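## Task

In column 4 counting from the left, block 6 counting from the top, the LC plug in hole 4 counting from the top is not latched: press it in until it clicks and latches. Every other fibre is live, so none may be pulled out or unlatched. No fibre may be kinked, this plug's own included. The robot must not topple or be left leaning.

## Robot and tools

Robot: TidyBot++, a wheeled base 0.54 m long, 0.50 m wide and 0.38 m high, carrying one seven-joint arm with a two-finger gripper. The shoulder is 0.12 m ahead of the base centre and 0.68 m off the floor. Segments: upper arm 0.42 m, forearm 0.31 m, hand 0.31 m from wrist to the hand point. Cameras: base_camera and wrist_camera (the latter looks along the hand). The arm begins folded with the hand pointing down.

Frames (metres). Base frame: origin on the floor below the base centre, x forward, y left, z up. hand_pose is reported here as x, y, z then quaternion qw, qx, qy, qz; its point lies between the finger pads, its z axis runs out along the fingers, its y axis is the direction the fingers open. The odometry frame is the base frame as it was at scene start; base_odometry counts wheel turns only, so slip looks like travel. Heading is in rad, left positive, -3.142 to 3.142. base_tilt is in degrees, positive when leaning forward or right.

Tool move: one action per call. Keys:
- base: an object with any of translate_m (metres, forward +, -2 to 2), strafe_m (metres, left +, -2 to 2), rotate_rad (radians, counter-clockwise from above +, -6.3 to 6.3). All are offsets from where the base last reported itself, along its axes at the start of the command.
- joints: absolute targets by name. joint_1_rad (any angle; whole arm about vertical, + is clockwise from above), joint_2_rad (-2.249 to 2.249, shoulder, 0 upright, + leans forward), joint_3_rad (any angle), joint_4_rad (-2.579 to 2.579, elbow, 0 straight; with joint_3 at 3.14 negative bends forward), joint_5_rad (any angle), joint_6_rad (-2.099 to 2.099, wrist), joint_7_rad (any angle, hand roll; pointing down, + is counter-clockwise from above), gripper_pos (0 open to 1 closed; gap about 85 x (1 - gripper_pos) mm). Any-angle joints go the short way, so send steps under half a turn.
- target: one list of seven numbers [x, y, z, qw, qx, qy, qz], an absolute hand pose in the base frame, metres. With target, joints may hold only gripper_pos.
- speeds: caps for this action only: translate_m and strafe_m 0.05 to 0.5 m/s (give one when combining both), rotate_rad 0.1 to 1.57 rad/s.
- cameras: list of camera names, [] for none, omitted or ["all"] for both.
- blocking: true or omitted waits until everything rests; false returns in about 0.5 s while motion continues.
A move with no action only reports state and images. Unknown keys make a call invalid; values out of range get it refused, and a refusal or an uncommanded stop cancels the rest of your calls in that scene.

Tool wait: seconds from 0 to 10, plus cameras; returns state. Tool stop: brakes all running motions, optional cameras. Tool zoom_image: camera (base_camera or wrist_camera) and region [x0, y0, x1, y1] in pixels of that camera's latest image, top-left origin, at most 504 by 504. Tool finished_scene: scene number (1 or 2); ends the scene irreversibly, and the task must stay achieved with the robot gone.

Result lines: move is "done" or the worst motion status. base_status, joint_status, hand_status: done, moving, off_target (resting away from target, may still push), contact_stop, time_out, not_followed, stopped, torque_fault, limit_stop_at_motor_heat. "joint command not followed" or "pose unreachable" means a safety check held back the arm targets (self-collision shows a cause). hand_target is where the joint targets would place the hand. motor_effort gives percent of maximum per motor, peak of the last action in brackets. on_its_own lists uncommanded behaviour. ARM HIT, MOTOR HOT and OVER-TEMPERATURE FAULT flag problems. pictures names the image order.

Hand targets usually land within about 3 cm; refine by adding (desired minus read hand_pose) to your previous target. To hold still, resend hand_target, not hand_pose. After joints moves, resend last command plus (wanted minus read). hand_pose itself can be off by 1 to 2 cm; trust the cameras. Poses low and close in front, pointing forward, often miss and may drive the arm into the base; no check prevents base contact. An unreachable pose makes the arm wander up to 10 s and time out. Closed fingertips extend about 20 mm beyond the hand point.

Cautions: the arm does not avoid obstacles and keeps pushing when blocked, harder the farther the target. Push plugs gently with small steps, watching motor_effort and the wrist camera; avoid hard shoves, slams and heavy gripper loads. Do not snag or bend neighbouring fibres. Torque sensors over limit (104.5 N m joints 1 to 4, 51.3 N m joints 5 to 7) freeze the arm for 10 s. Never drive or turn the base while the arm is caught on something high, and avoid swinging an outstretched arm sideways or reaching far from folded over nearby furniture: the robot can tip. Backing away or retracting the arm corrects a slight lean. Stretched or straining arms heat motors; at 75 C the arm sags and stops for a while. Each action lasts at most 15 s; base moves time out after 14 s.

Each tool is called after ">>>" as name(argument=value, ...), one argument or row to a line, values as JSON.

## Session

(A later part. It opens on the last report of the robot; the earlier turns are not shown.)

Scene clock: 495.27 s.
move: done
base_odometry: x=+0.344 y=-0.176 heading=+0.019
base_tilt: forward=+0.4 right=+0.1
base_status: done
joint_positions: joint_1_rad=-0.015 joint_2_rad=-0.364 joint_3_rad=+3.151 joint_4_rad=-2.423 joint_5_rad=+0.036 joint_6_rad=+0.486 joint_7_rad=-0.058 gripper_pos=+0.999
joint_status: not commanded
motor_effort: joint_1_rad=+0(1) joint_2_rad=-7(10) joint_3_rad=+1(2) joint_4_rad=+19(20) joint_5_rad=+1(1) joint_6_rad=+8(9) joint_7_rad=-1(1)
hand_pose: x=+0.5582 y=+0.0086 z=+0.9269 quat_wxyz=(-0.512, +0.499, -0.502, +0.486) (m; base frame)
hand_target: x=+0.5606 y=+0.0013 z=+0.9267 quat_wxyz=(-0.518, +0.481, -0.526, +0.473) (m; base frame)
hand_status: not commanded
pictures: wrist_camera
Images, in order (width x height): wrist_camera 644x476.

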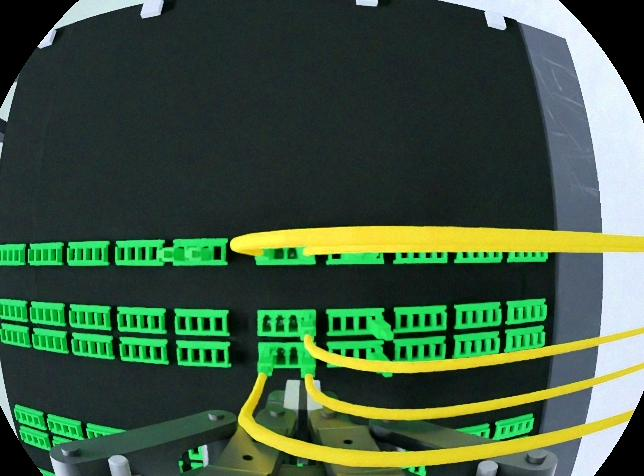

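>>> move(
  base={"translate_m": 0.01},
  cameras=["wrist_camera"],
)

>>> zoom_image(
  camera="wrist_camera",
  region=[282, 352, 330, 388],
)

Scene clock: 501.57 s.
move: done
base_odometry: x=+0.354 y=-0.176 heading=+0.019
base_tilt: forward=+0.4 right=+0.1
base_status: done
joint_positions: joint_1_rad=-0.015 joint_2_rad=-0.363 joint_3_rad=+3.151 joint_4_rad=-2.423 joint_5_rad=+0.036 joint_6_rad=+0.486 joint_7_rad=-0.058 gripper_pos=+0.999
joint_status: not commanded
motor_effort: joint_1_rad=+1(2) joint_2_rad=-7(9) joint_3_rad=+1(3) joint_4_rad=+19(19) joint_5_rad=+1(1) joint_6_rad=+8(8) joint_7_rad=+0(1)
hand_pose: x=+0.5584 y=+0.0086 z=+0.9267 quat_wxyz=(-0.512, +0.499, -0.502, +0.486) (m; base frame)
hand_target: x=+0.5606 y=+0.0013 z=+0.9267 quat_wxyz=(-0.518, +0.481, -0.526, +0.473) (m; base frame)
hand_status: not commanded
pictures: wrist_camera
Images, in order (width x height): wrist_camera 644x476.

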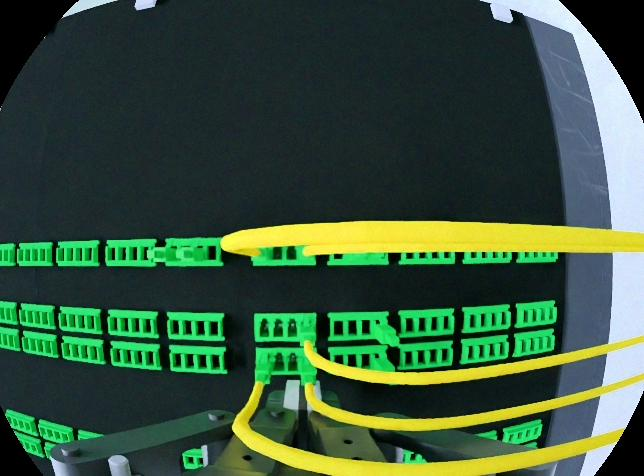

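Scaled by 10.500.

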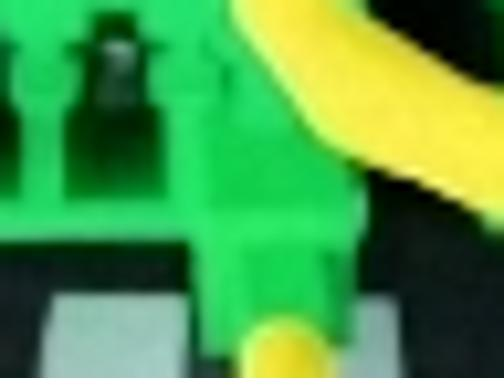

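>>> move(
  base={"translate_m": 0.004},
  cameras=["wrist_camera"],
)

>>> zoom_image(
  camera="wrist_camera",
  region=[282, 352, 330, 388],
)

Scene clock: 517.40 s.
move: done
base_odometry: x=+0.358 y=-0.176 heading=+0.019
base_tilt: forward=+0.4 right=+0.1
base_status: done
joint_positions: joint_1_rad=-0.015 joint_2_rad=-0.363 joint_3_rad=+3.150 joint_4_rad=-2.423 joint_5_rad=+0.036 joint_6_rad=+0.486 joint_7_rad=-0.058 gripper_pos=+0.999
joint_status: not commanded
motor_effort: joint_1_rad=+1(3) joint_2_rad=-7(9) joint_3_rad=+2(3) joint_4_rad=+19(20) joint_5_rad=+0(1) joint_6_rad=+8(8) joint_7_rad=-1(1)
hand_pose: x=+0.5584 y=+0.0089 z=+0.9266 quat_wxyz=(-0.512, +0.499, -0.502, +0.486) (m; base frame)
hand_target: x=+0.5606 y=+0.0013 z=+0.9267 quat_wxyz=(-0.518, +0.481, -0.526, +0.473) (m; base frame)
hand_status: not commanded
pictures: wrist_camera
Images, in order (width x height): wrist_camera 644x476.

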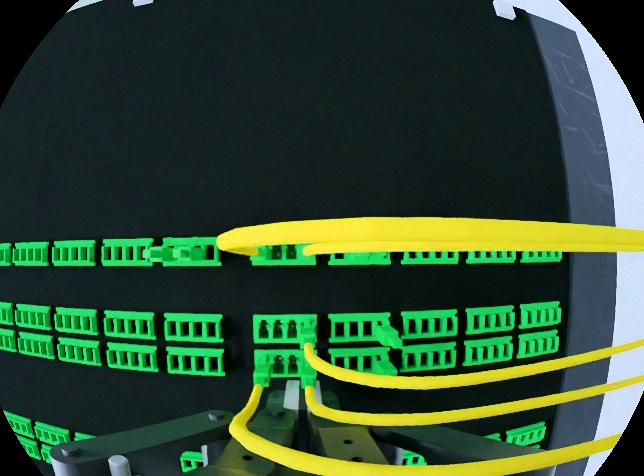

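Scaled by 10.500.

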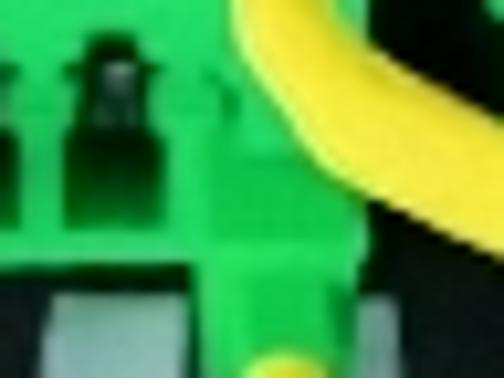

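>>> zoom_image(
  camera="wrist_camera",
  region=[242, 330, 338, 402],
)

Scaled by 5.250.

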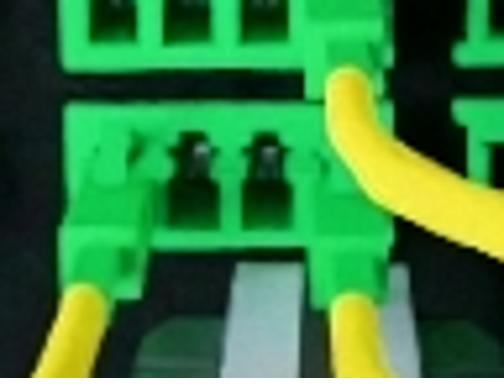

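>>> move(
  base={"translate_m": 0.003},
  cameras=["wrist_camera"],
)

>>> zoom_image(
  camera="wrist_camera",
  region=[242, 330, 338, 402],
)

Scene clock: 525.33 s.
move: done
base_odometry: x=+0.361 y=-0.176 heading=+0.019
base_tilt: forward=+0.4 right=+0.1
base_status: done
joint_positions: joint_1_rad=-0.015 joint_2_rad=-0.363 joint_3_rad=+3.149 joint_4_rad=-2.423 joint_5_rad=+0.036 joint_6_rad=+0.486 joint_7_rad=-0.058 gripper_pos=+0.999
joint_status: not commanded
motor_effort: joint_1_rad=+1(3) joint_2_rad=-7(9) joint_3_rad=+2(4) joint_4_rad=+19(20) joint_5_rad=+0(1) joint_6_rad=+8(8) joint_7_rad=+0(1)
hand_pose: x=+0.5583 y=+0.0091 z=+0.9267 quat_wxyz=(-0.512, +0.500, -0.502, +0.486) (m; base frame)
hand_target: x=+0.5606 y=+0.0013 z=+0.9267 quat_wxyz=(-0.518, +0.481, -0.526, +0.473) (m; base frame)
hand_status: not commanded
pictures: wrist_camera
Images, in order (width x height): wrist_camera 644x476.

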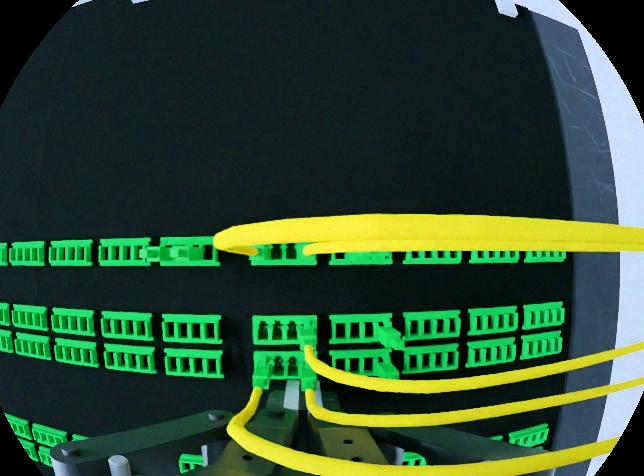

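Scaled by 5.250.

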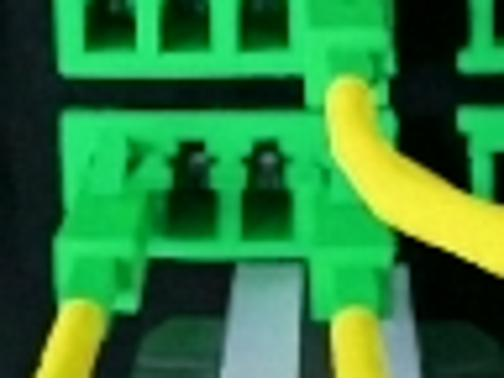

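>>> move(
  base={"translate_m": 0.004, "strafe_m": -0.001},
  cameras=["wrist_camera"],
)

>>> zoom_image(
  camera="wrist_camera",
  region=[242, 330, 338, 402],
)

Scene clock: 537.47 s.
move: done
base_odometry: x=+0.365 y=-0.177 heading=+0.019
base_tilt: forward=+0.4 right=+0.1
base_status: done
joint_positions: joint_1_rad=-0.014 joint_2_rad=-0.363 joint_3_rad=+3.146 joint_4_rad=-2.423 joint_5_rad=+0.036 joint_6_rad=+0.486 joint_7_rad=-0.058 gripper_pos=+0.999
joint_status: not commanded
motor_effort: joint_1_rad=+1(3) joint_2_rad=-7(9) joint_3_rad=+2(4) joint_4_rad=+19(20) joint_5_rad=+0(1) joint_6_rad=+8(8) joint_7_rad=+0(1)
hand_pose: x=+0.5582 y=+0.0104 z=+0.9268 quat_wxyz=(-0.513, +0.500, -0.501, +0.486) (m; base frame)
hand_target: x=+0.5606 y=+0.0013 z=+0.9267 quat_wxyz=(-0.518, +0.481, -0.526, +0.473) (m; base frame)
hand_status: not commanded
pictures: wrist_camera
Images, in order (width x height): wrist_camera 644x476.

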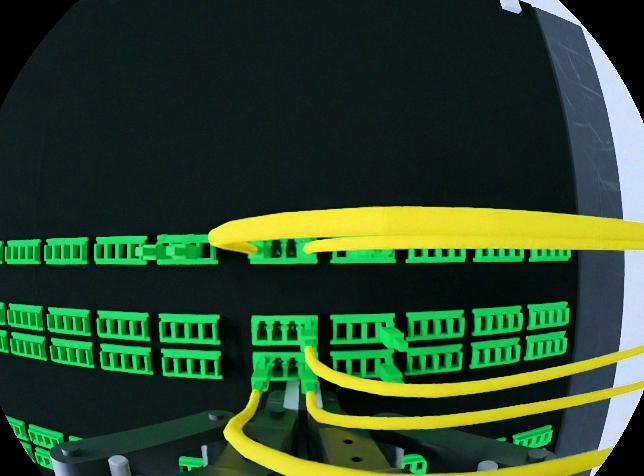

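Scaled by 5.250.

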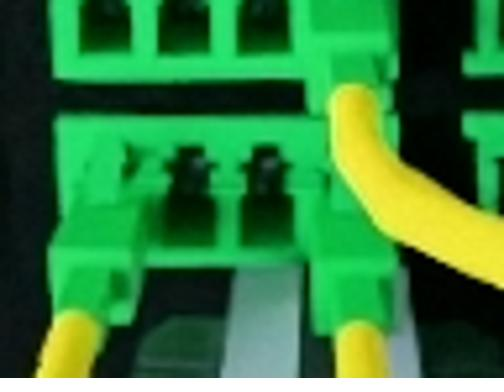

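>>> move(
  base={"strafe_m": 0.0025},
  cameras=[],
)

>>> move(
  base={"translate_m": -0.022},
  cameras=["wrist_camera"],
)

>>> zoom_image(
  camera="wrist_camera",
  region=[242, 330, 338, 402],
)

Scene clock: 546.97 s.
move: done
base_odometry: x=+0.365 y=-0.175 heading=+0.019
base_tilt: forward=+0.4 right=+0.1
base_status: done
joint_positions: joint_1_rad=-0.014 joint_2_rad=-0.363 joint_3_rad=+3.146 joint_4_rad=-2.423 joint_5_rad=+0.036 joint_6_rad=+0.486 joint_7_rad=-0.058 gripper_pos=+0.999
joint_status: not commanded
motor_effort: joint_1_rad=+1(2) joint_2_rad=-7(8) joint_3_rad=+1(4) joint_4_rad=+19(19) joint_5_rad=+1(1) joint_6_rad=+8(8) joint_7_rad=+0(1)
hand_pose: x=+0.5582 y=+0.0104 z=+0.9268 quat_wxyz=(-0.513, +0.500, -0.501, +0.486) (m; base frame)
hand_target: x=+0.5606 y=+0.0013 z=+0.9267 quat_wxyz=(-0.518, +0.481, -0.526, +0.473) (m; base frame)
hand_status: not commanded
pictures: none
No camera images: "cameras" was empty.

Scene clock: 547.73 s.
move: done
base_odometry: x=+0.343 y=-0.175 heading=+0.019
base_tilt: forward=+0.4 right=+0.1
base_status: done
joint_positions: joint_1_rad=-0.014 joint_2_rad=-0.367 joint_3_rad=+3.146 joint_4_rad=-2.423 joint_5_rad=+0.036 joint_6_rad=+0.486 joint_7_rad=-0.058 gripper_pos=+0.999
joint_status: not commanded
motor_effort: joint_1_rad=+1(1) joint_2_rad=-7(9) joint_3_rad=+1(2) joint_4_rad=+19(20) joint_5_rad=+1(1) joint_6_rad=+8(8) joint_7_rad=+0(1)
hand_pose: x=+0.5575 y=+0.0104 z=+0.9282 quat_wxyz=(-0.514, +0.500, -0.500, +0.486) (m; base frame)
hand_target: x=+0.5606 y=+0.0013 z=+0.9267 quat_wxyz=(-0.518, +0.481, -0.526, +0.473) (m; base frame)
hand_status: not commanded
pictures: wrist_camera
Images, in order (width x height): wrist_camera 644x476.

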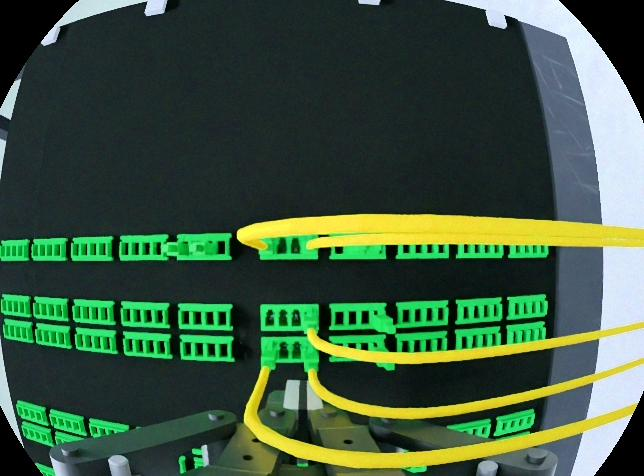

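Scaled by 5.250.

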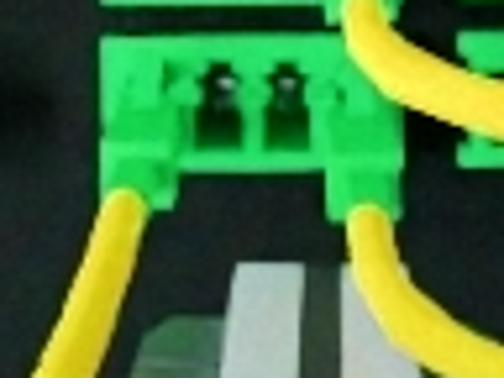

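>>> move(
  base={"translate_m": 0.003, "strafe_m": -0.0043},
  cameras=[],
)

>>> move(
  base={"translate_m": 0.007},
  cameras=["wrist_camera"],
)

>>> zoom_image(
  camera="wrist_camera",
  region=[242, 330, 338, 402],
)

Scene clock: 562.33 s.
move: done
base_odometry: x=+0.346 y=-0.179 heading=+0.019
base_tilt: forward=+0.4 right=+0.1
base_status: done
joint_positions: joint_1_rad=-0.014 joint_2_rad=-0.367 joint_3_rad=+3.146 joint_4_rad=-2.423 joint_5_rad=+0.036 joint_6_rad=+0.486 joint_7_rad=-0.058 gripper_pos=+0.999
joint_status: not commanded
motor_effort: joint_1_rad=+1(2) joint_2_rad=-7(8) joint_3_rad=+1(2) joint_4_rad=+19(20) joint_5_rad=+0(1) joint_6_rad=+8(8) joint_7_rad=-1(2)
hand_pose: x=+0.5575 y=+0.0104 z=+0.9282 quat_wxyz=(-0.514, +0.500, -0.500, +0.486) (m; base frame)
hand_target: x=+0.5606 y=+0.0013 z=+0.9267 quat_wxyz=(-0.518, +0.481, -0.526, +0.473) (m; base frame)
hand_status: not commanded
pictures: none
No camera images: "cameras" was empty.

Scene clock: 562.97 s.
move: done
base_odometry: x=+0.353 y=-0.179 heading=+0.019
base_tilt: forward=+0.4 right=+0.1
base_status: done
joint_positions: joint_1_rad=-0.014 joint_2_rad=-0.366 joint_3_rad=+3.144 joint_4_rad=-2.423 joint_5_rad=+0.036 joint_6_rad=+0.486 joint_7_rad=-0.058 gripper_pos=+0.999
joint_status: not commanded
motor_effort: joint_1_rad=+1(4) joint_2_rad=-7(9) joint_3_rad=+2(5) joint_4_rad=+19(20) joint_5_rad=+1(1) joint_6_rad=+8(8) joint_7_rad=+0(1)
hand_pose: x=+0.5575 y=+0.0114 z=+0.9280 quat_wxyz=(-0.514, +0.500, -0.500, +0.486) (m; base frame)
hand_target: x=+0.5606 y=+0.0013 z=+0.9267 quat_wxyz=(-0.518, +0.481, -0.526, +0.473) (m; base frame)
hand_status: not commanded
pictures: wrist_camera
Images, in order (width x height): wrist_camera 644x476.

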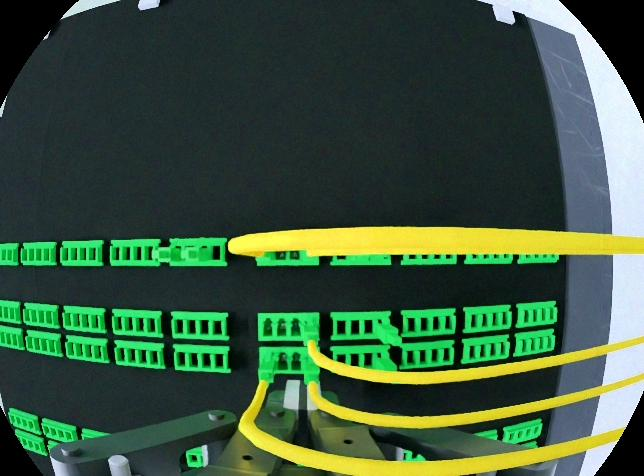

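Scaled by 5.250.

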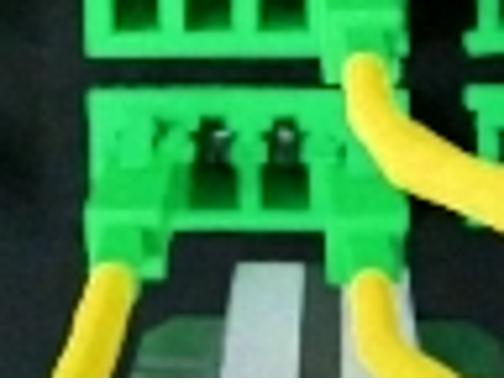

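>>> move(
  base={"translate_m": 0.003, "strafe_m": 0.004},
  joints={"joint_2_rad": -0.352, "gripper_pos": 0.867},
  cameras=["wrist_camera"],
)

>>> zoom_image(
  camera="wrist_camera",
  region=[242, 330, 338, 402],
)

Scene clock: 626.17 s.
move: done
base_odometry: x=+0.356 y=-0.175 heading=+0.019
base_tilt: forward=+0.4 right=+0.1
base_status: done
joint_positions: joint_1_rad=-0.014 joint_2_rad=-0.363 joint_3_rad=+3.144 joint_4_rad=-2.423 joint_5_rad=+0.036 joint_6_rad=+0.486 joint_7_rad=-0.058 gripper_pos=+0.867
joint_status: all done
motor_effort: joint_1_rad=+1(2) joint_2_rad=-7(8) joint_3_rad=+1(3) joint_4_rad=+19(19) joint_5_rad=+1(1) joint_6_rad=+8(8) joint_7_rad=-1(1)
hand_pose: x=+0.5582 y=+0.0114 z=+0.9267 quat_wxyz=(-0.513, +0.501, -0.500, +0.485) (m; base frame)
hand_target: x=+0.5633 y=+0.0013 z=+0.9217 quat_wxyz=(-0.515, +0.484, -0.529, +0.470) (m; base frame)
hand_status: not commanded
pictures: wrist_camera
Images, in order (width x height): wrist_camera 644x476.

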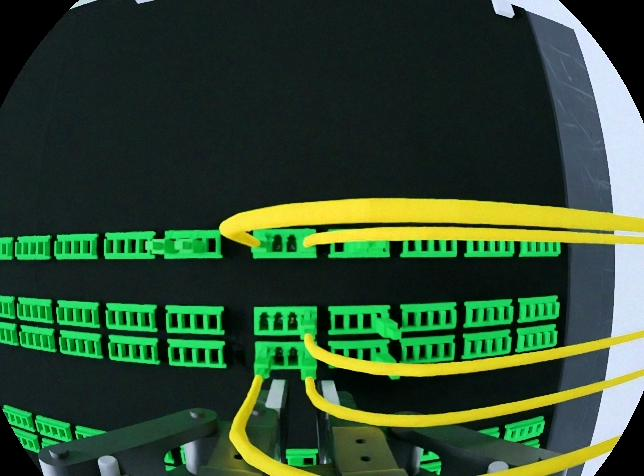

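Scaled by 5.250.

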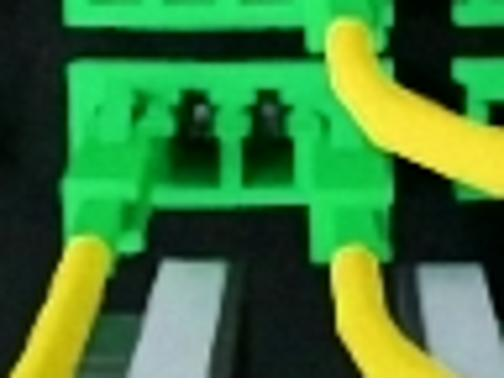

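>>> move(
  base={"translate_m": 0.003},
  joints={"joint_2_rad": -0.3475},
  cameras=[],
)

>>> move(
  base={"strafe_m": -0.004},
  cameras=["wrist_camera"],
)

>>> zoom_image(
  camera="wrist_camera",
  region=[242, 330, 338, 402],
)

Scene clock: 636.17 s.
move: done
base_odometry: x=+0.359 y=-0.175 heading=+0.019
base_tilt: forward=+0.4 right=+0.1
base_status: done
joint_positions: joint_1_rad=-0.014 joint_2_rad=-0.362 joint_3_rad=+3.144 joint_4_rad=-2.423 joint_5_rad=+0.036 joint_6_rad=+0.486 joint_7_rad=-0.058 gripper_pos=+0.867
joint_status: all done
motor_effort: joint_1_rad=+1(1) joint_2_rad=-7(9) joint_3_rad=+1(1) joint_4_rad=+19(19) joint_5_rad=+1(1) joint_6_rad=+8(8) joint_7_rad=-1(1)
hand_pose: x=+0.5585 y=+0.0115 z=+0.9262 quat_wxyz=(-0.513, +0.501, -0.501, +0.485) (m; base frame)
hand_target: x=+0.5644 y=+0.0013 z=+0.9197 quat_wxyz=(-0.513, +0.485, -0.530, +0.469) (m; base frame)
hand_status: not commanded
pictures: none
No camera images: "cameras" was empty.

Scene clock: 636.70 s.
move: done
base_odometry: x=+0.360 y=-0.179 heading=+0.019
base_tilt: forward=+0.4 right=+0.1
base_status: done
joint_positions: joint_1_rad=-0.014 joint_2_rad=-0.362 joint_3_rad=+3.144 joint_4_rad=-2.423 joint_5_rad=+0.036 joint_6_rad=+0.486 joint_7_rad=-0.058 gripper_pos=+0.867
joint_status: not commanded
motor_effort: joint_1_rad=+2(2) joint_2_rad=-7(8) joint_3_rad=+3(3) joint_4_rad=+19(19) joint_5_rad=+0(1) joint_6_rad=+8(8) joint_7_rad=+0(1)
hand_pose: x=+0.5585 y=+0.0115 z=+0.9262 quat_wxyz=(-0.513, +0.501, -0.501, +0.485) (m; base frame)
hand_target: x=+0.5644 y=+0.0013 z=+0.9197 quat_wxyz=(-0.513, +0.485, -0.530, +0.469) (m; base frame)
hand_status: not commanded
pictures: wrist_camera
Images, in order (width x height): wrist_camera 644x476.

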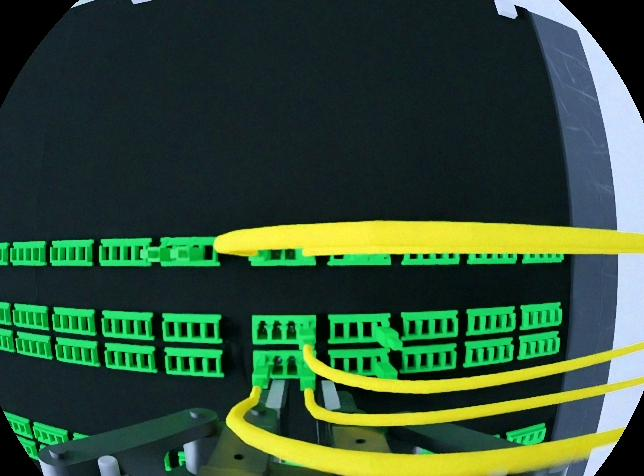

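Scaled by 5.250.

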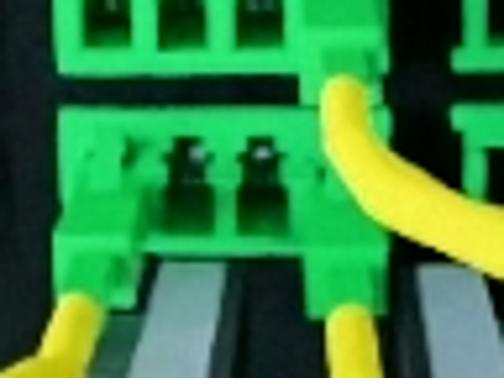

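>>> move(
  cameras=["wrist_camera"],
)

>>> zoom_image(
  camera="wrist_camera",
  region=[232, 310, 352, 420],
)

Scene clock: 662.37 s.
base_odometry: x=+0.360 y=-0.179 heading=+0.019
base_tilt: forward=+0.4 right=+0.1
base_status: done
joint_positions: joint_1_rad=-0.014 joint_2_rad=-0.362 joint_3_rad=+3.144 joint_4_rad=-2.423 joint_5_rad=+0.036 joint_6_rad=+0.486 joint_7_rad=-0.058 gripper_pos=+0.867
joint_status: not commanded
motor_effort: joint_1_rad=+2(2) joint_2_rad=-7(8) joint_3_rad=+2(3) joint_4_rad=+19(19) joint_5_rad=+0(1) joint_6_rad=+8(8) joint_7_rad=+0(1)
hand_pose: x=+0.5585 y=+0.0115 z=+0.9262 quat_wxyz=(-0.513, +0.501, -0.501, +0.485) (m; base frame)
hand_target: x=+0.5644 y=+0.0013 z=+0.9197 quat_wxyz=(-0.513, +0.485, -0.530, +0.469) (m; base frame)
hand_status: not commanded
pictures: wrist_camera
Images, in order (width x height): wrist_camera 644x476.

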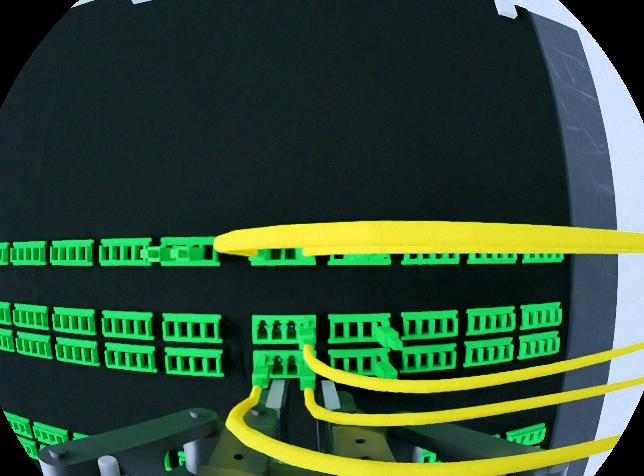

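Scaled by 4.200.

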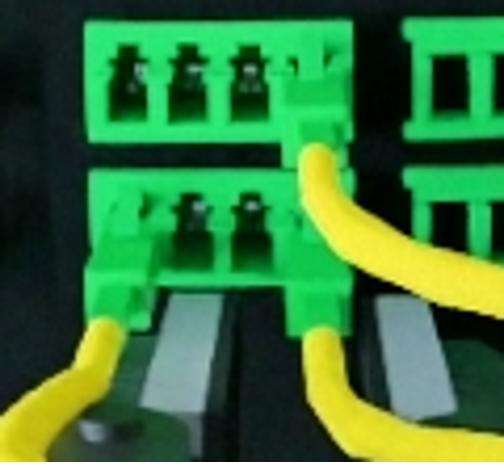

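>>> move(
  base={"strafe_m": -0.002},
  speeds={"strafe_m": 0.05},
  cameras=["wrist_camera"],
)

>>> zoom_image(
  camera="wrist_camera",
  region=[232, 310, 352, 420],
)

Scene clock: 668.03 s.
move: done
base_odometry: x=+0.360 y=-0.181 heading=+0.019
base_tilt: forward=+0.4 right=+0.1
base_status: done
joint_positions: joint_1_rad=-0.014 joint_2_rad=-0.362 joint_3_rad=+3.142 joint_4_rad=-2.423 joint_5_rad=+0.036 joint_6_rad=+0.486 joint_7_rad=-0.058 gripper_pos=+0.867
joint_status: not commanded
motor_effort: joint_1_rad=+2(4) joint_2_rad=-7(7) joint_3_rad=+3(5) joint_4_rad=+19(20) joint_5_rad=+0(1) joint_6_rad=+8(8) joint_7_rad=+0(1)
hand_pose: x=+0.5585 y=+0.0125 z=+0.9262 quat_wxyz=(-0.513, +0.502, -0.500, +0.485) (m; base frame)
hand_target: x=+0.5644 y=+0.0013 z=+0.9197 quat_wxyz=(-0.513, +0.485, -0.530, +0.469) (m; base frame)
hand_status: not commanded
pictures: wrist_camera
Images, in order (width x height): wrist_camera 644x476.

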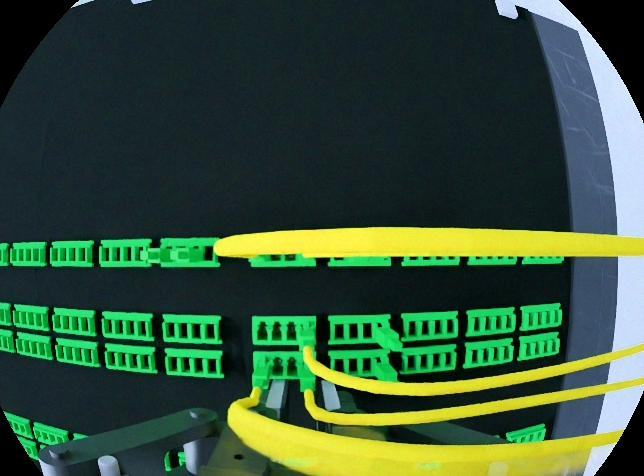

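Scaled by 4.200.

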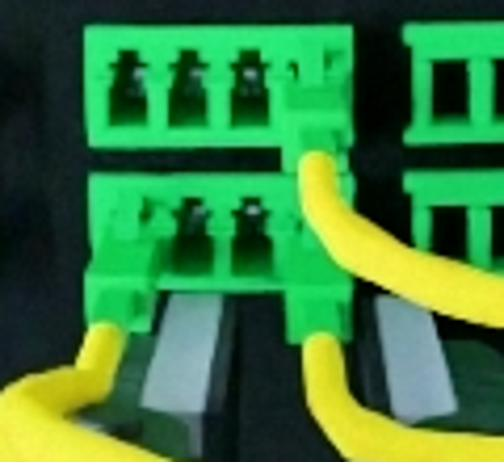

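>>> zoom_image(
  camera="wrist_camera",
  region=[200, 340, 400, 476],
)

>>> move(
  cameras=["base_camera"],
)

Scaled by 2.520.

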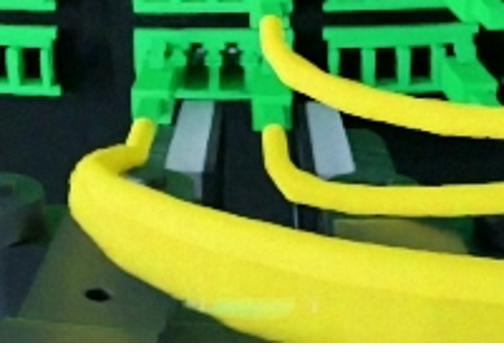

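Scene clock: 673.47 s.
base_odometry: x=+0.360 y=-0.181 heading=+0.019
base_tilt: forward=+0.4 right=+0.1
base_status: done
joint_positions: joint_1_rad=-0.014 joint_2_rad=-0.362 joint_3_rad=+3.142 joint_4_rad=-2.423 joint_5_rad=+0.036 joint_6_rad=+0.486 joint_7_rad=-0.058 gripper_pos=+0.867
joint_status: not commanded
motor_effort: joint_1_rad=+2(4) joint_2_rad=-7(7) joint_3_rad=+3(5) joint_4_rad=+19(20) joint_5_rad=+0(1) joint_6_rad=+8(8) joint_7_rad=+0(1)
hand_pose: x=+0.5585 y=+0.0125 z=+0.9262 quat_wxyz=(-0.513, +0.502, -0.500, +0.485) (m; base frame)
hand_target: x=+0.5644 y=+0.0013 z=+0.9197 quat_wxyz=(-0.513, +0.485, -0.530, +0.469) (m; base frame)
hand_status: not commanded
pictures: base_camera
Images, in order (width x height): base_camera 644x364.

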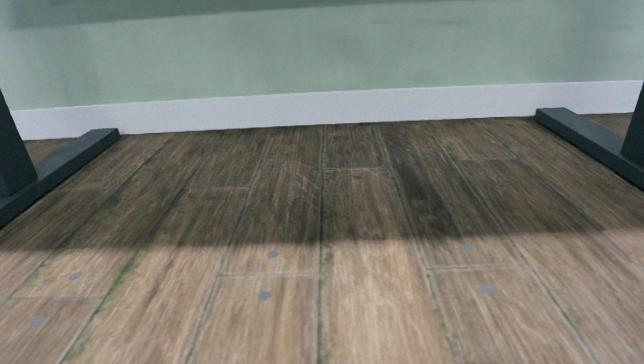

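>>> move(
  base={"strafe_m": -0.002},
  speeds={"strafe_m": 0.05},
  cameras=["wrist_camera"],
)

>>> zoom_image(
  camera="wrist_camera",
  region=[232, 310, 352, 420],
)

Scene clock: 681.83 s.
move: done
base_odometry: x=+0.360 y=-0.183 heading=+0.019
base_tilt: forward=+0.4 right=+0.1
base_status: done
joint_positions: joint_1_rad=-0.014 joint_2_rad=-0.362 joint_3_rad=+3.140 joint_4_rad=-2.423 joint_5_rad=+0.036 joint_6_rad=+0.486 joint_7_rad=-0.058 gripper_pos=+0.867
joint_status: not commanded
motor_effort: joint_1_rad=+3(4) joint_2_rad=-6(8) joint_3_rad=+4(6) joint_4_rad=+19(20) joint_5_rad=-1(1) joint_6_rad=+8(8) joint_7_rad=+0(1)
hand_pose: x=+0.5584 y=+0.0134 z=+0.9262 quat_wxyz=(-0.513, +0.503, -0.499, +0.484) (m; base frame)
hand_target: x=+0.5644 y=+0.0013 z=+0.9197 quat_wxyz=(-0.513, +0.485, -0.530, +0.469) (m; base frame)
hand_status: not commanded
pictures: wrist_camera
Images, in order (width x height): wrist_camera 644x476.

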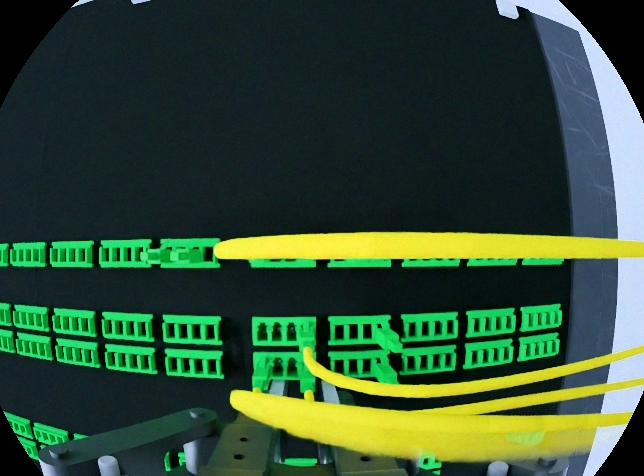

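Scaled by 4.200.

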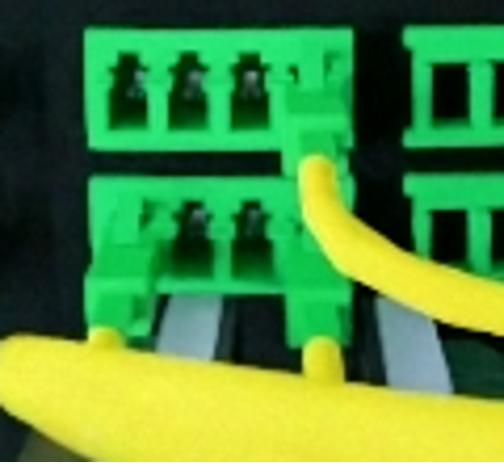

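>>> move(
  joints={"joint_2_rad": -0.342},
  cameras=["wrist_camera"],
)

>>> zoom_image(
  camera="wrist_camera",
  region=[232, 310, 352, 420],
)

Scene clock: 692.40 s.
move: done
base_odometry: x=+0.360 y=-0.183 heading=+0.019
base_tilt: forward=+0.4 right=+0.1
base_status: not commanded
joint_positions: joint_1_rad=-0.014 joint_2_rad=-0.362 joint_3_rad=+3.140 joint_4_rad=-2.423 joint_5_rad=+0.036 joint_6_rad=+0.486 joint_7_rad=-0.058 gripper_pos=+0.867
joint_status: all done
motor_effort: joint_1_rad=+3(3) joint_2_rad=-6(7) joint_3_rad=+5(5) joint_4_rad=+20(20) joint_5_rad=-1(1) joint_6_rad=+8(8) joint_7_rad=-1(1)
hand_pose: x=+0.5585 y=+0.0134 z=+0.9261 quat_wxyz=(-0.513, +0.503, -0.499, +0.484) (m; base frame)
hand_target: x=+0.5657 y=+0.0013 z=+0.9172 quat_wxyz=(-0.512, +0.486, -0.532, +0.468) (m; base frame)
hand_status: not commanded
pictures: wrist_camera
Images, in order (width x height): wrist_camera 644x476.

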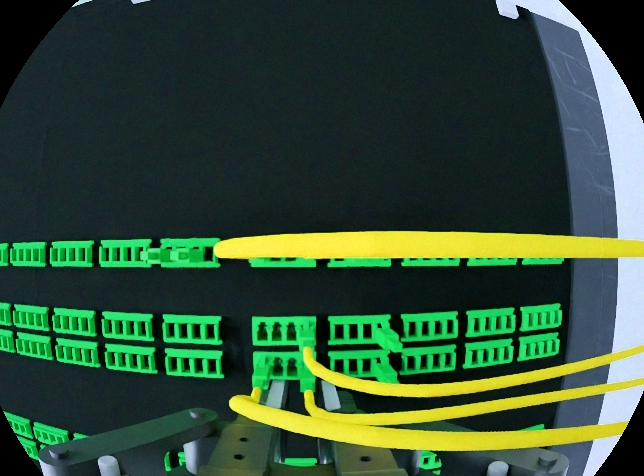

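Scaled by 4.200.

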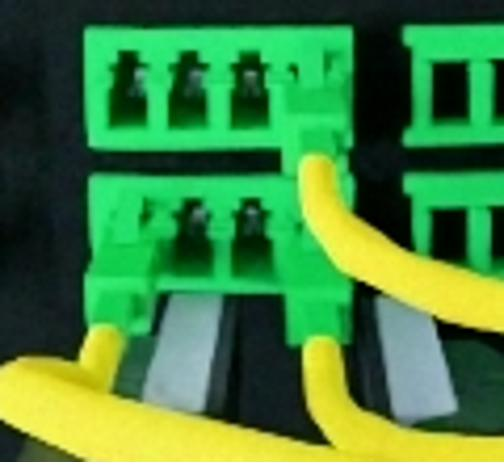

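>>> move(
  joints={"joint_2_rad": -0.336},
  cameras=["wrist_camera"],
)

>>> zoom_image(
  camera="wrist_camera",
  region=[232, 310, 352, 420],
)

Scene clock: 695.77 s.
move: done
base_odometry: x=+0.360 y=-0.183 heading=+0.019
base_tilt: forward=+0.4 right=+0.1
base_status: not commanded
joint_positions: joint_1_rad=-0.014 joint_2_rad=-0.361 joint_3_rad=+3.140 joint_4_rad=-2.423 joint_5_rad=+0.036 joint_6_rad=+0.486 joint_7_rad=-0.058 gripper_pos=+0.867
joint_status: all done
motor_effort: joint_1_rad=+3(3) joint_2_rad=-5(6) joint_3_rad=+4(5) joint_4_rad=+20(20) joint_5_rad=-1(1) joint_6_rad=+8(8) joint_7_rad=+0(1)
hand_pose: x=+0.5586 y=+0.0134 z=+0.9259 quat_wxyz=(-0.513, +0.503, -0.500, +0.484) (m; base frame)
hand_target: x=+0.5671 y=+0.0013 z=+0.9145 quat_wxyz=(-0.510, +0.487, -0.533, +0.466) (m; base frame)
hand_status: not commanded
pictures: wrist_camera
Images, in order (width x height): wrist_camera 644x476.

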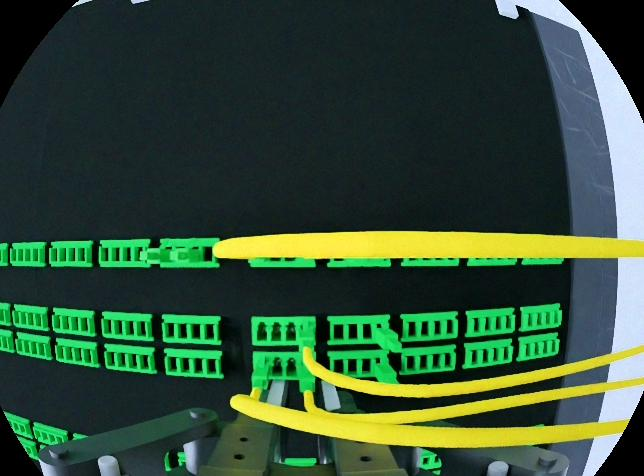

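Scaled by 4.200.

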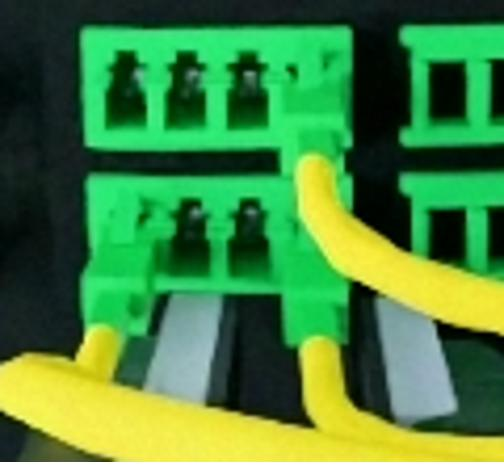

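>>> move(
  joints={"joint_2_rad": -0.330},
  cameras=["wrist_camera"],
)

>>> zoom_image(
  camera="wrist_camera",
  region=[232, 310, 352, 420],
)

Scene clock: 699.47 s.
move: done
base_odometry: x=+0.360 y=-0.183 heading=+0.019
base_tilt: forward=+0.4 right=+0.1
base_status: not commanded
joint_positions: joint_1_rad=-0.014 joint_2_rad=-0.360 joint_3_rad=+3.140 joint_4_rad=-2.423 joint_5_rad=+0.036 joint_6_rad=+0.486 joint_7_rad=-0.058 gripper_pos=+0.867
joint_status: all done
motor_effort: joint_1_rad=+3(4) joint_2_rad=-5(5) joint_3_rad=+5(5) joint_4_rad=+19(20) joint_5_rad=-1(1) joint_6_rad=+7(8) joint_7_rad=-1(1)
hand_pose: x=+0.5589 y=+0.0134 z=+0.9254 quat_wxyz=(-0.513, +0.503, -0.500, +0.484) (m; base frame)
hand_target: x=+0.5685 y=+0.0013 z=+0.9118 quat_wxyz=(-0.509, +0.489, -0.535, +0.465) (m; base frame)
hand_status: not commanded
pictures: wrist_camera
Images, in order (width x height): wrist_camera 644x476.

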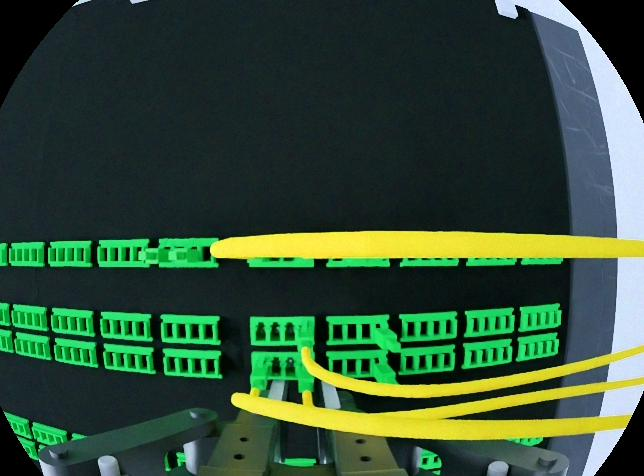

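Scaled by 4.200.

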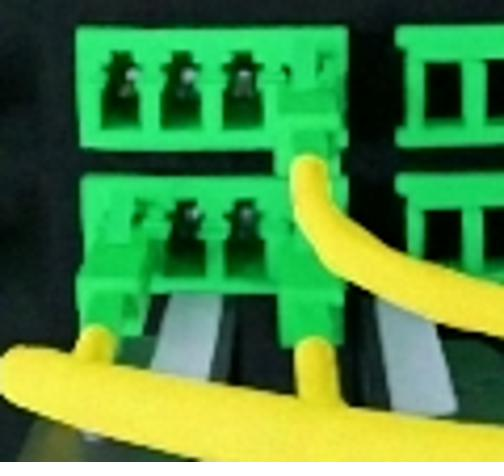

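>>> move(
  base={"strafe_m": -0.0015},
  speeds={"strafe_m": 0.05},
  cameras=[],
)

>>> move(
  joints={"gripper_pos": 0.91},
  cameras=["wrist_camera"],
)

>>> zoom_image(
  camera="wrist_camera",
  region=[232, 310, 352, 420],
)

Scene clock: 705.60 s.
move: done
base_odometry: x=+0.360 y=-0.184 heading=+0.019
base_tilt: forward=+0.4 right=+0.1
base_status: done
joint_positions: joint_1_rad=-0.014 joint_2_rad=-0.360 joint_3_rad=+3.139 joint_4_rad=-2.423 joint_5_rad=+0.036 joint_6_rad=+0.486 joint_7_rad=-0.058 gripper_pos=+0.867
joint_status: not commanded
motor_effort: joint_1_rad=+4(5) joint_2_rad=-5(6) joint_3_rad=+5(6) joint_4_rad=+20(20) joint_5_rad=-1(2) joint_6_rad=+8(8) joint_7_rad=-1(1)
hand_pose: x=+0.5590 y=+0.0137 z=+0.9251 quat_wxyz=(-0.513, +0.503, -0.500, +0.484) (m; base frame)
hand_target: x=+0.5685 y=+0.0013 z=+0.9118 quat_wxyz=(-0.509, +0.489, -0.535, +0.465) (m; base frame)
hand_status: not commanded
pictures: none
No camera images: "cameras" was empty.

Scene clock: 706.10 s.
move: done
base_odometry: x=+0.360 y=-0.184 heading=+0.019
base_tilt: forward=+0.4 right=+0.1
base_status: not commanded
joint_positions: joint_1_rad=-0.014 joint_2_rad=-0.355 joint_3_rad=+3.139 joint_4_rad=-2.422 joint_5_rad=+0.036 joint_6_rad=+0.486 joint_7_rad=-0.058 gripper_pos=+0.910
joint_status: all done
motor_effort: joint_1_rad=+1(4) joint_2_rad=-7(7) joint_3_rad=+2(5) joint_4_rad=+19(19) joint_5_rad=+1(1) joint_6_rad=+8(8) joint_7_rad=+0(1)
hand_pose: x=+0.5601 y=+0.0137 z=+0.9233 quat_wxyz=(-0.512, +0.504, -0.501, +0.483) (m; base frame)
hand_target: x=+0.5685 y=+0.0013 z=+0.9118 quat_wxyz=(-0.509, +0.489, -0.535, +0.465) (m; base frame)
hand_status: not commanded
pictures: wrist_camera
Images, in order (width x height): wrist_camera 644x476.

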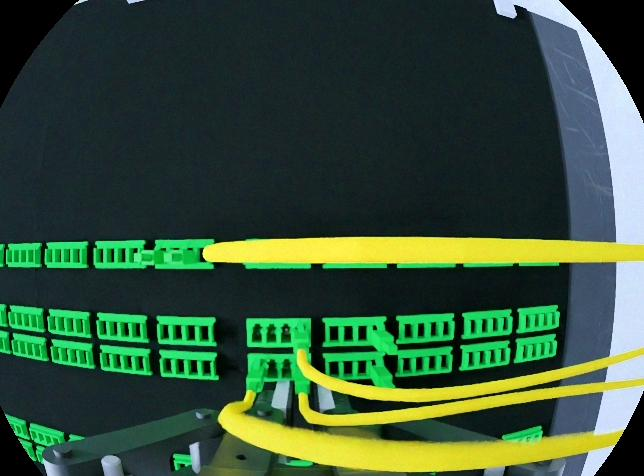

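Scaled by 4.200.

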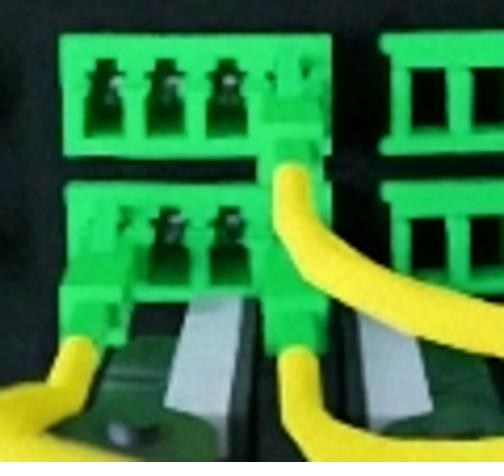

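>>> move(
  joints={"gripper_pos": 0.928},
  cameras=["wrist_camera"],
)

>>> zoom_image(
  camera="wrist_camera",
  region=[232, 310, 352, 420],
)

Scene clock: 713.93 s.
move: done
base_odometry: x=+0.360 y=-0.184 heading=+0.019
base_tilt: forward=+0.4 right=+0.1
base_status: not commanded
joint_positions: joint_1_rad=-0.014 joint_2_rad=-0.354 joint_3_rad=+3.139 joint_4_rad=-2.420 joint_5_rad=+0.036 joint_6_rad=+0.486 joint_7_rad=-0.058 gripper_pos=+0.928
joint_status: all done
motor_effort: joint_1_rad=+1(1) joint_2_rad=-6(7) joint_3_rad=+1(2) joint_4_rad=+18(19) joint_5_rad=+1(1) joint_6_rad=+7(8) joint_7_rad=+0(1)
hand_pose: x=+0.5606 y=+0.0138 z=+0.9241 quat_wxyz=(-0.512, +0.504, -0.501, +0.483) (m; base frame)
hand_target: x=+0.5685 y=+0.0013 z=+0.9118 quat_wxyz=(-0.509, +0.489, -0.535, +0.465) (m; base frame)
hand_status: not commanded
pictures: wrist_camera
Images, in order (width x height): wrist_camera 644x476.

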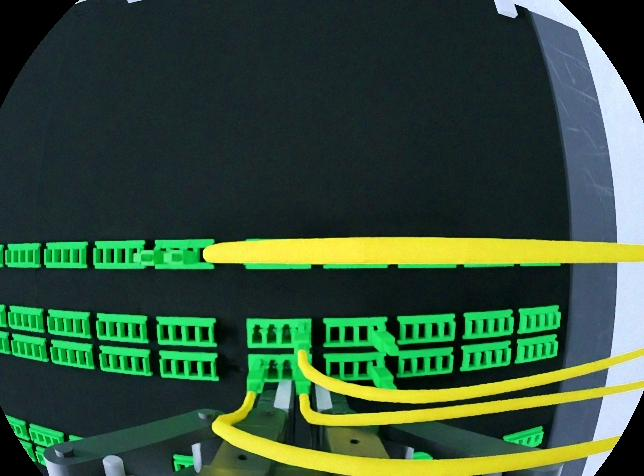

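Scaled by 4.200.

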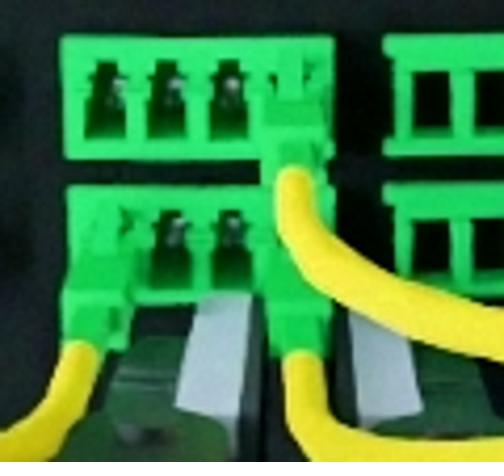

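>>> move(
  joints={"gripper_pos": 0.95},
  cameras=["wrist_camera"],
)

>>> zoom_image(
  camera="wrist_camera",
  region=[232, 310, 352, 420],
)

Scene clock: 717.00 s.
move: done
base_odometry: x=+0.360 y=-0.184 heading=+0.019
base_tilt: forward=+0.4 right=+0.1
base_status: not commanded
joint_positions: joint_1_rad=-0.014 joint_2_rad=-0.354 joint_3_rad=+3.139 joint_4_rad=-2.419 joint_5_rad=+0.036 joint_6_rad=+0.486 joint_7_rad=-0.058 gripper_pos=+0.947
joint_status: all done
motor_effort: joint_1_rad=+1(1) joint_2_rad=-5(5) joint_3_rad=+2(2) joint_4_rad=+18(18) joint_5_rad=+0(1) joint_6_rad=+7(7) joint_7_rad=+0(1)
hand_pose: x=+0.5608 y=+0.0138 z=+0.9245 quat_wxyz=(-0.512, +0.504, -0.500, +0.483) (m; base frame)
hand_target: x=+0.5685 y=+0.0013 z=+0.9118 quat_wxyz=(-0.509, +0.489, -0.535, +0.465) (m; base frame)
hand_status: not commanded
pictures: wrist_camera
Images, in order (width x height): wrist_camera 644x476.

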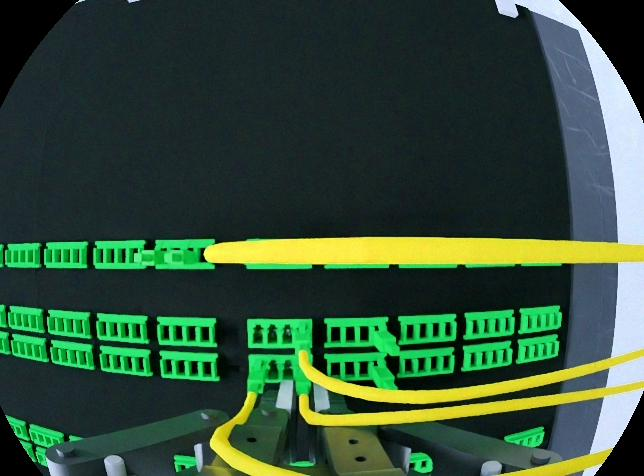

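Scaled by 4.200.

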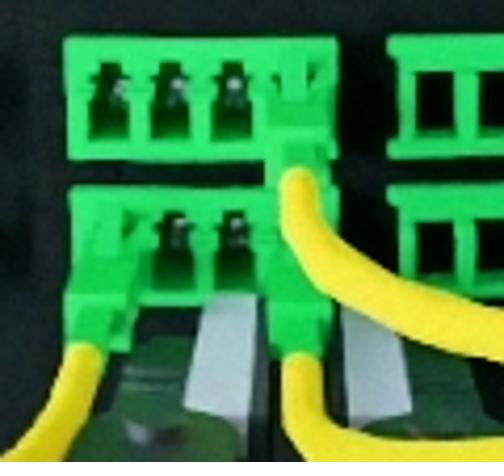

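>>> move(
  joints={"gripper_pos": 0.97},
  cameras=["wrist_camera"],
)

>>> zoom_image(
  camera="wrist_camera",
  region=[232, 310, 352, 420],
)

Scene clock: 721.37 s.
move: done
base_odometry: x=+0.360 y=-0.184 heading=+0.019
base_tilt: forward=+0.4 right=+0.1
base_status: not commanded
joint_positions: joint_1_rad=-0.014 joint_2_rad=-0.354 joint_3_rad=+3.139 joint_4_rad=-2.419 joint_5_rad=+0.036 joint_6_rad=+0.486 joint_7_rad=-0.058 gripper_pos=+0.961
joint_status: all done
motor_effort: joint_1_rad=+1(1) joint_2_rad=-4(4) joint_3_rad=+2(2) joint_4_rad=+18(19) joint_5_rad=+0(1) joint_6_rad=+7(7) joint_7_rad=+0(1)
hand_pose: x=+0.5608 y=+0.0138 z=+0.9245 quat_wxyz=(-0.512, +0.504, -0.500, +0.483) (m; base frame)
hand_target: x=+0.5685 y=+0.0013 z=+0.9118 quat_wxyz=(-0.509, +0.489, -0.535, +0.465) (m; base frame)
hand_status: not commanded
pictures: wrist_camera
Images, in order (width x height): wrist_camera 644x476.

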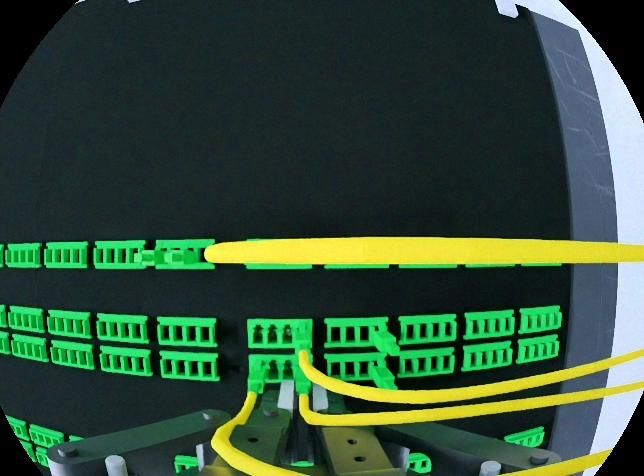

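Scaled by 4.200.

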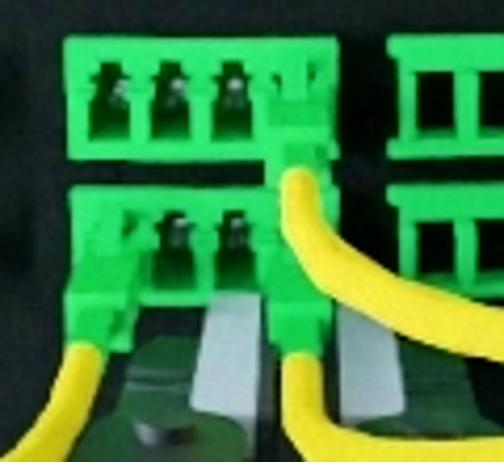

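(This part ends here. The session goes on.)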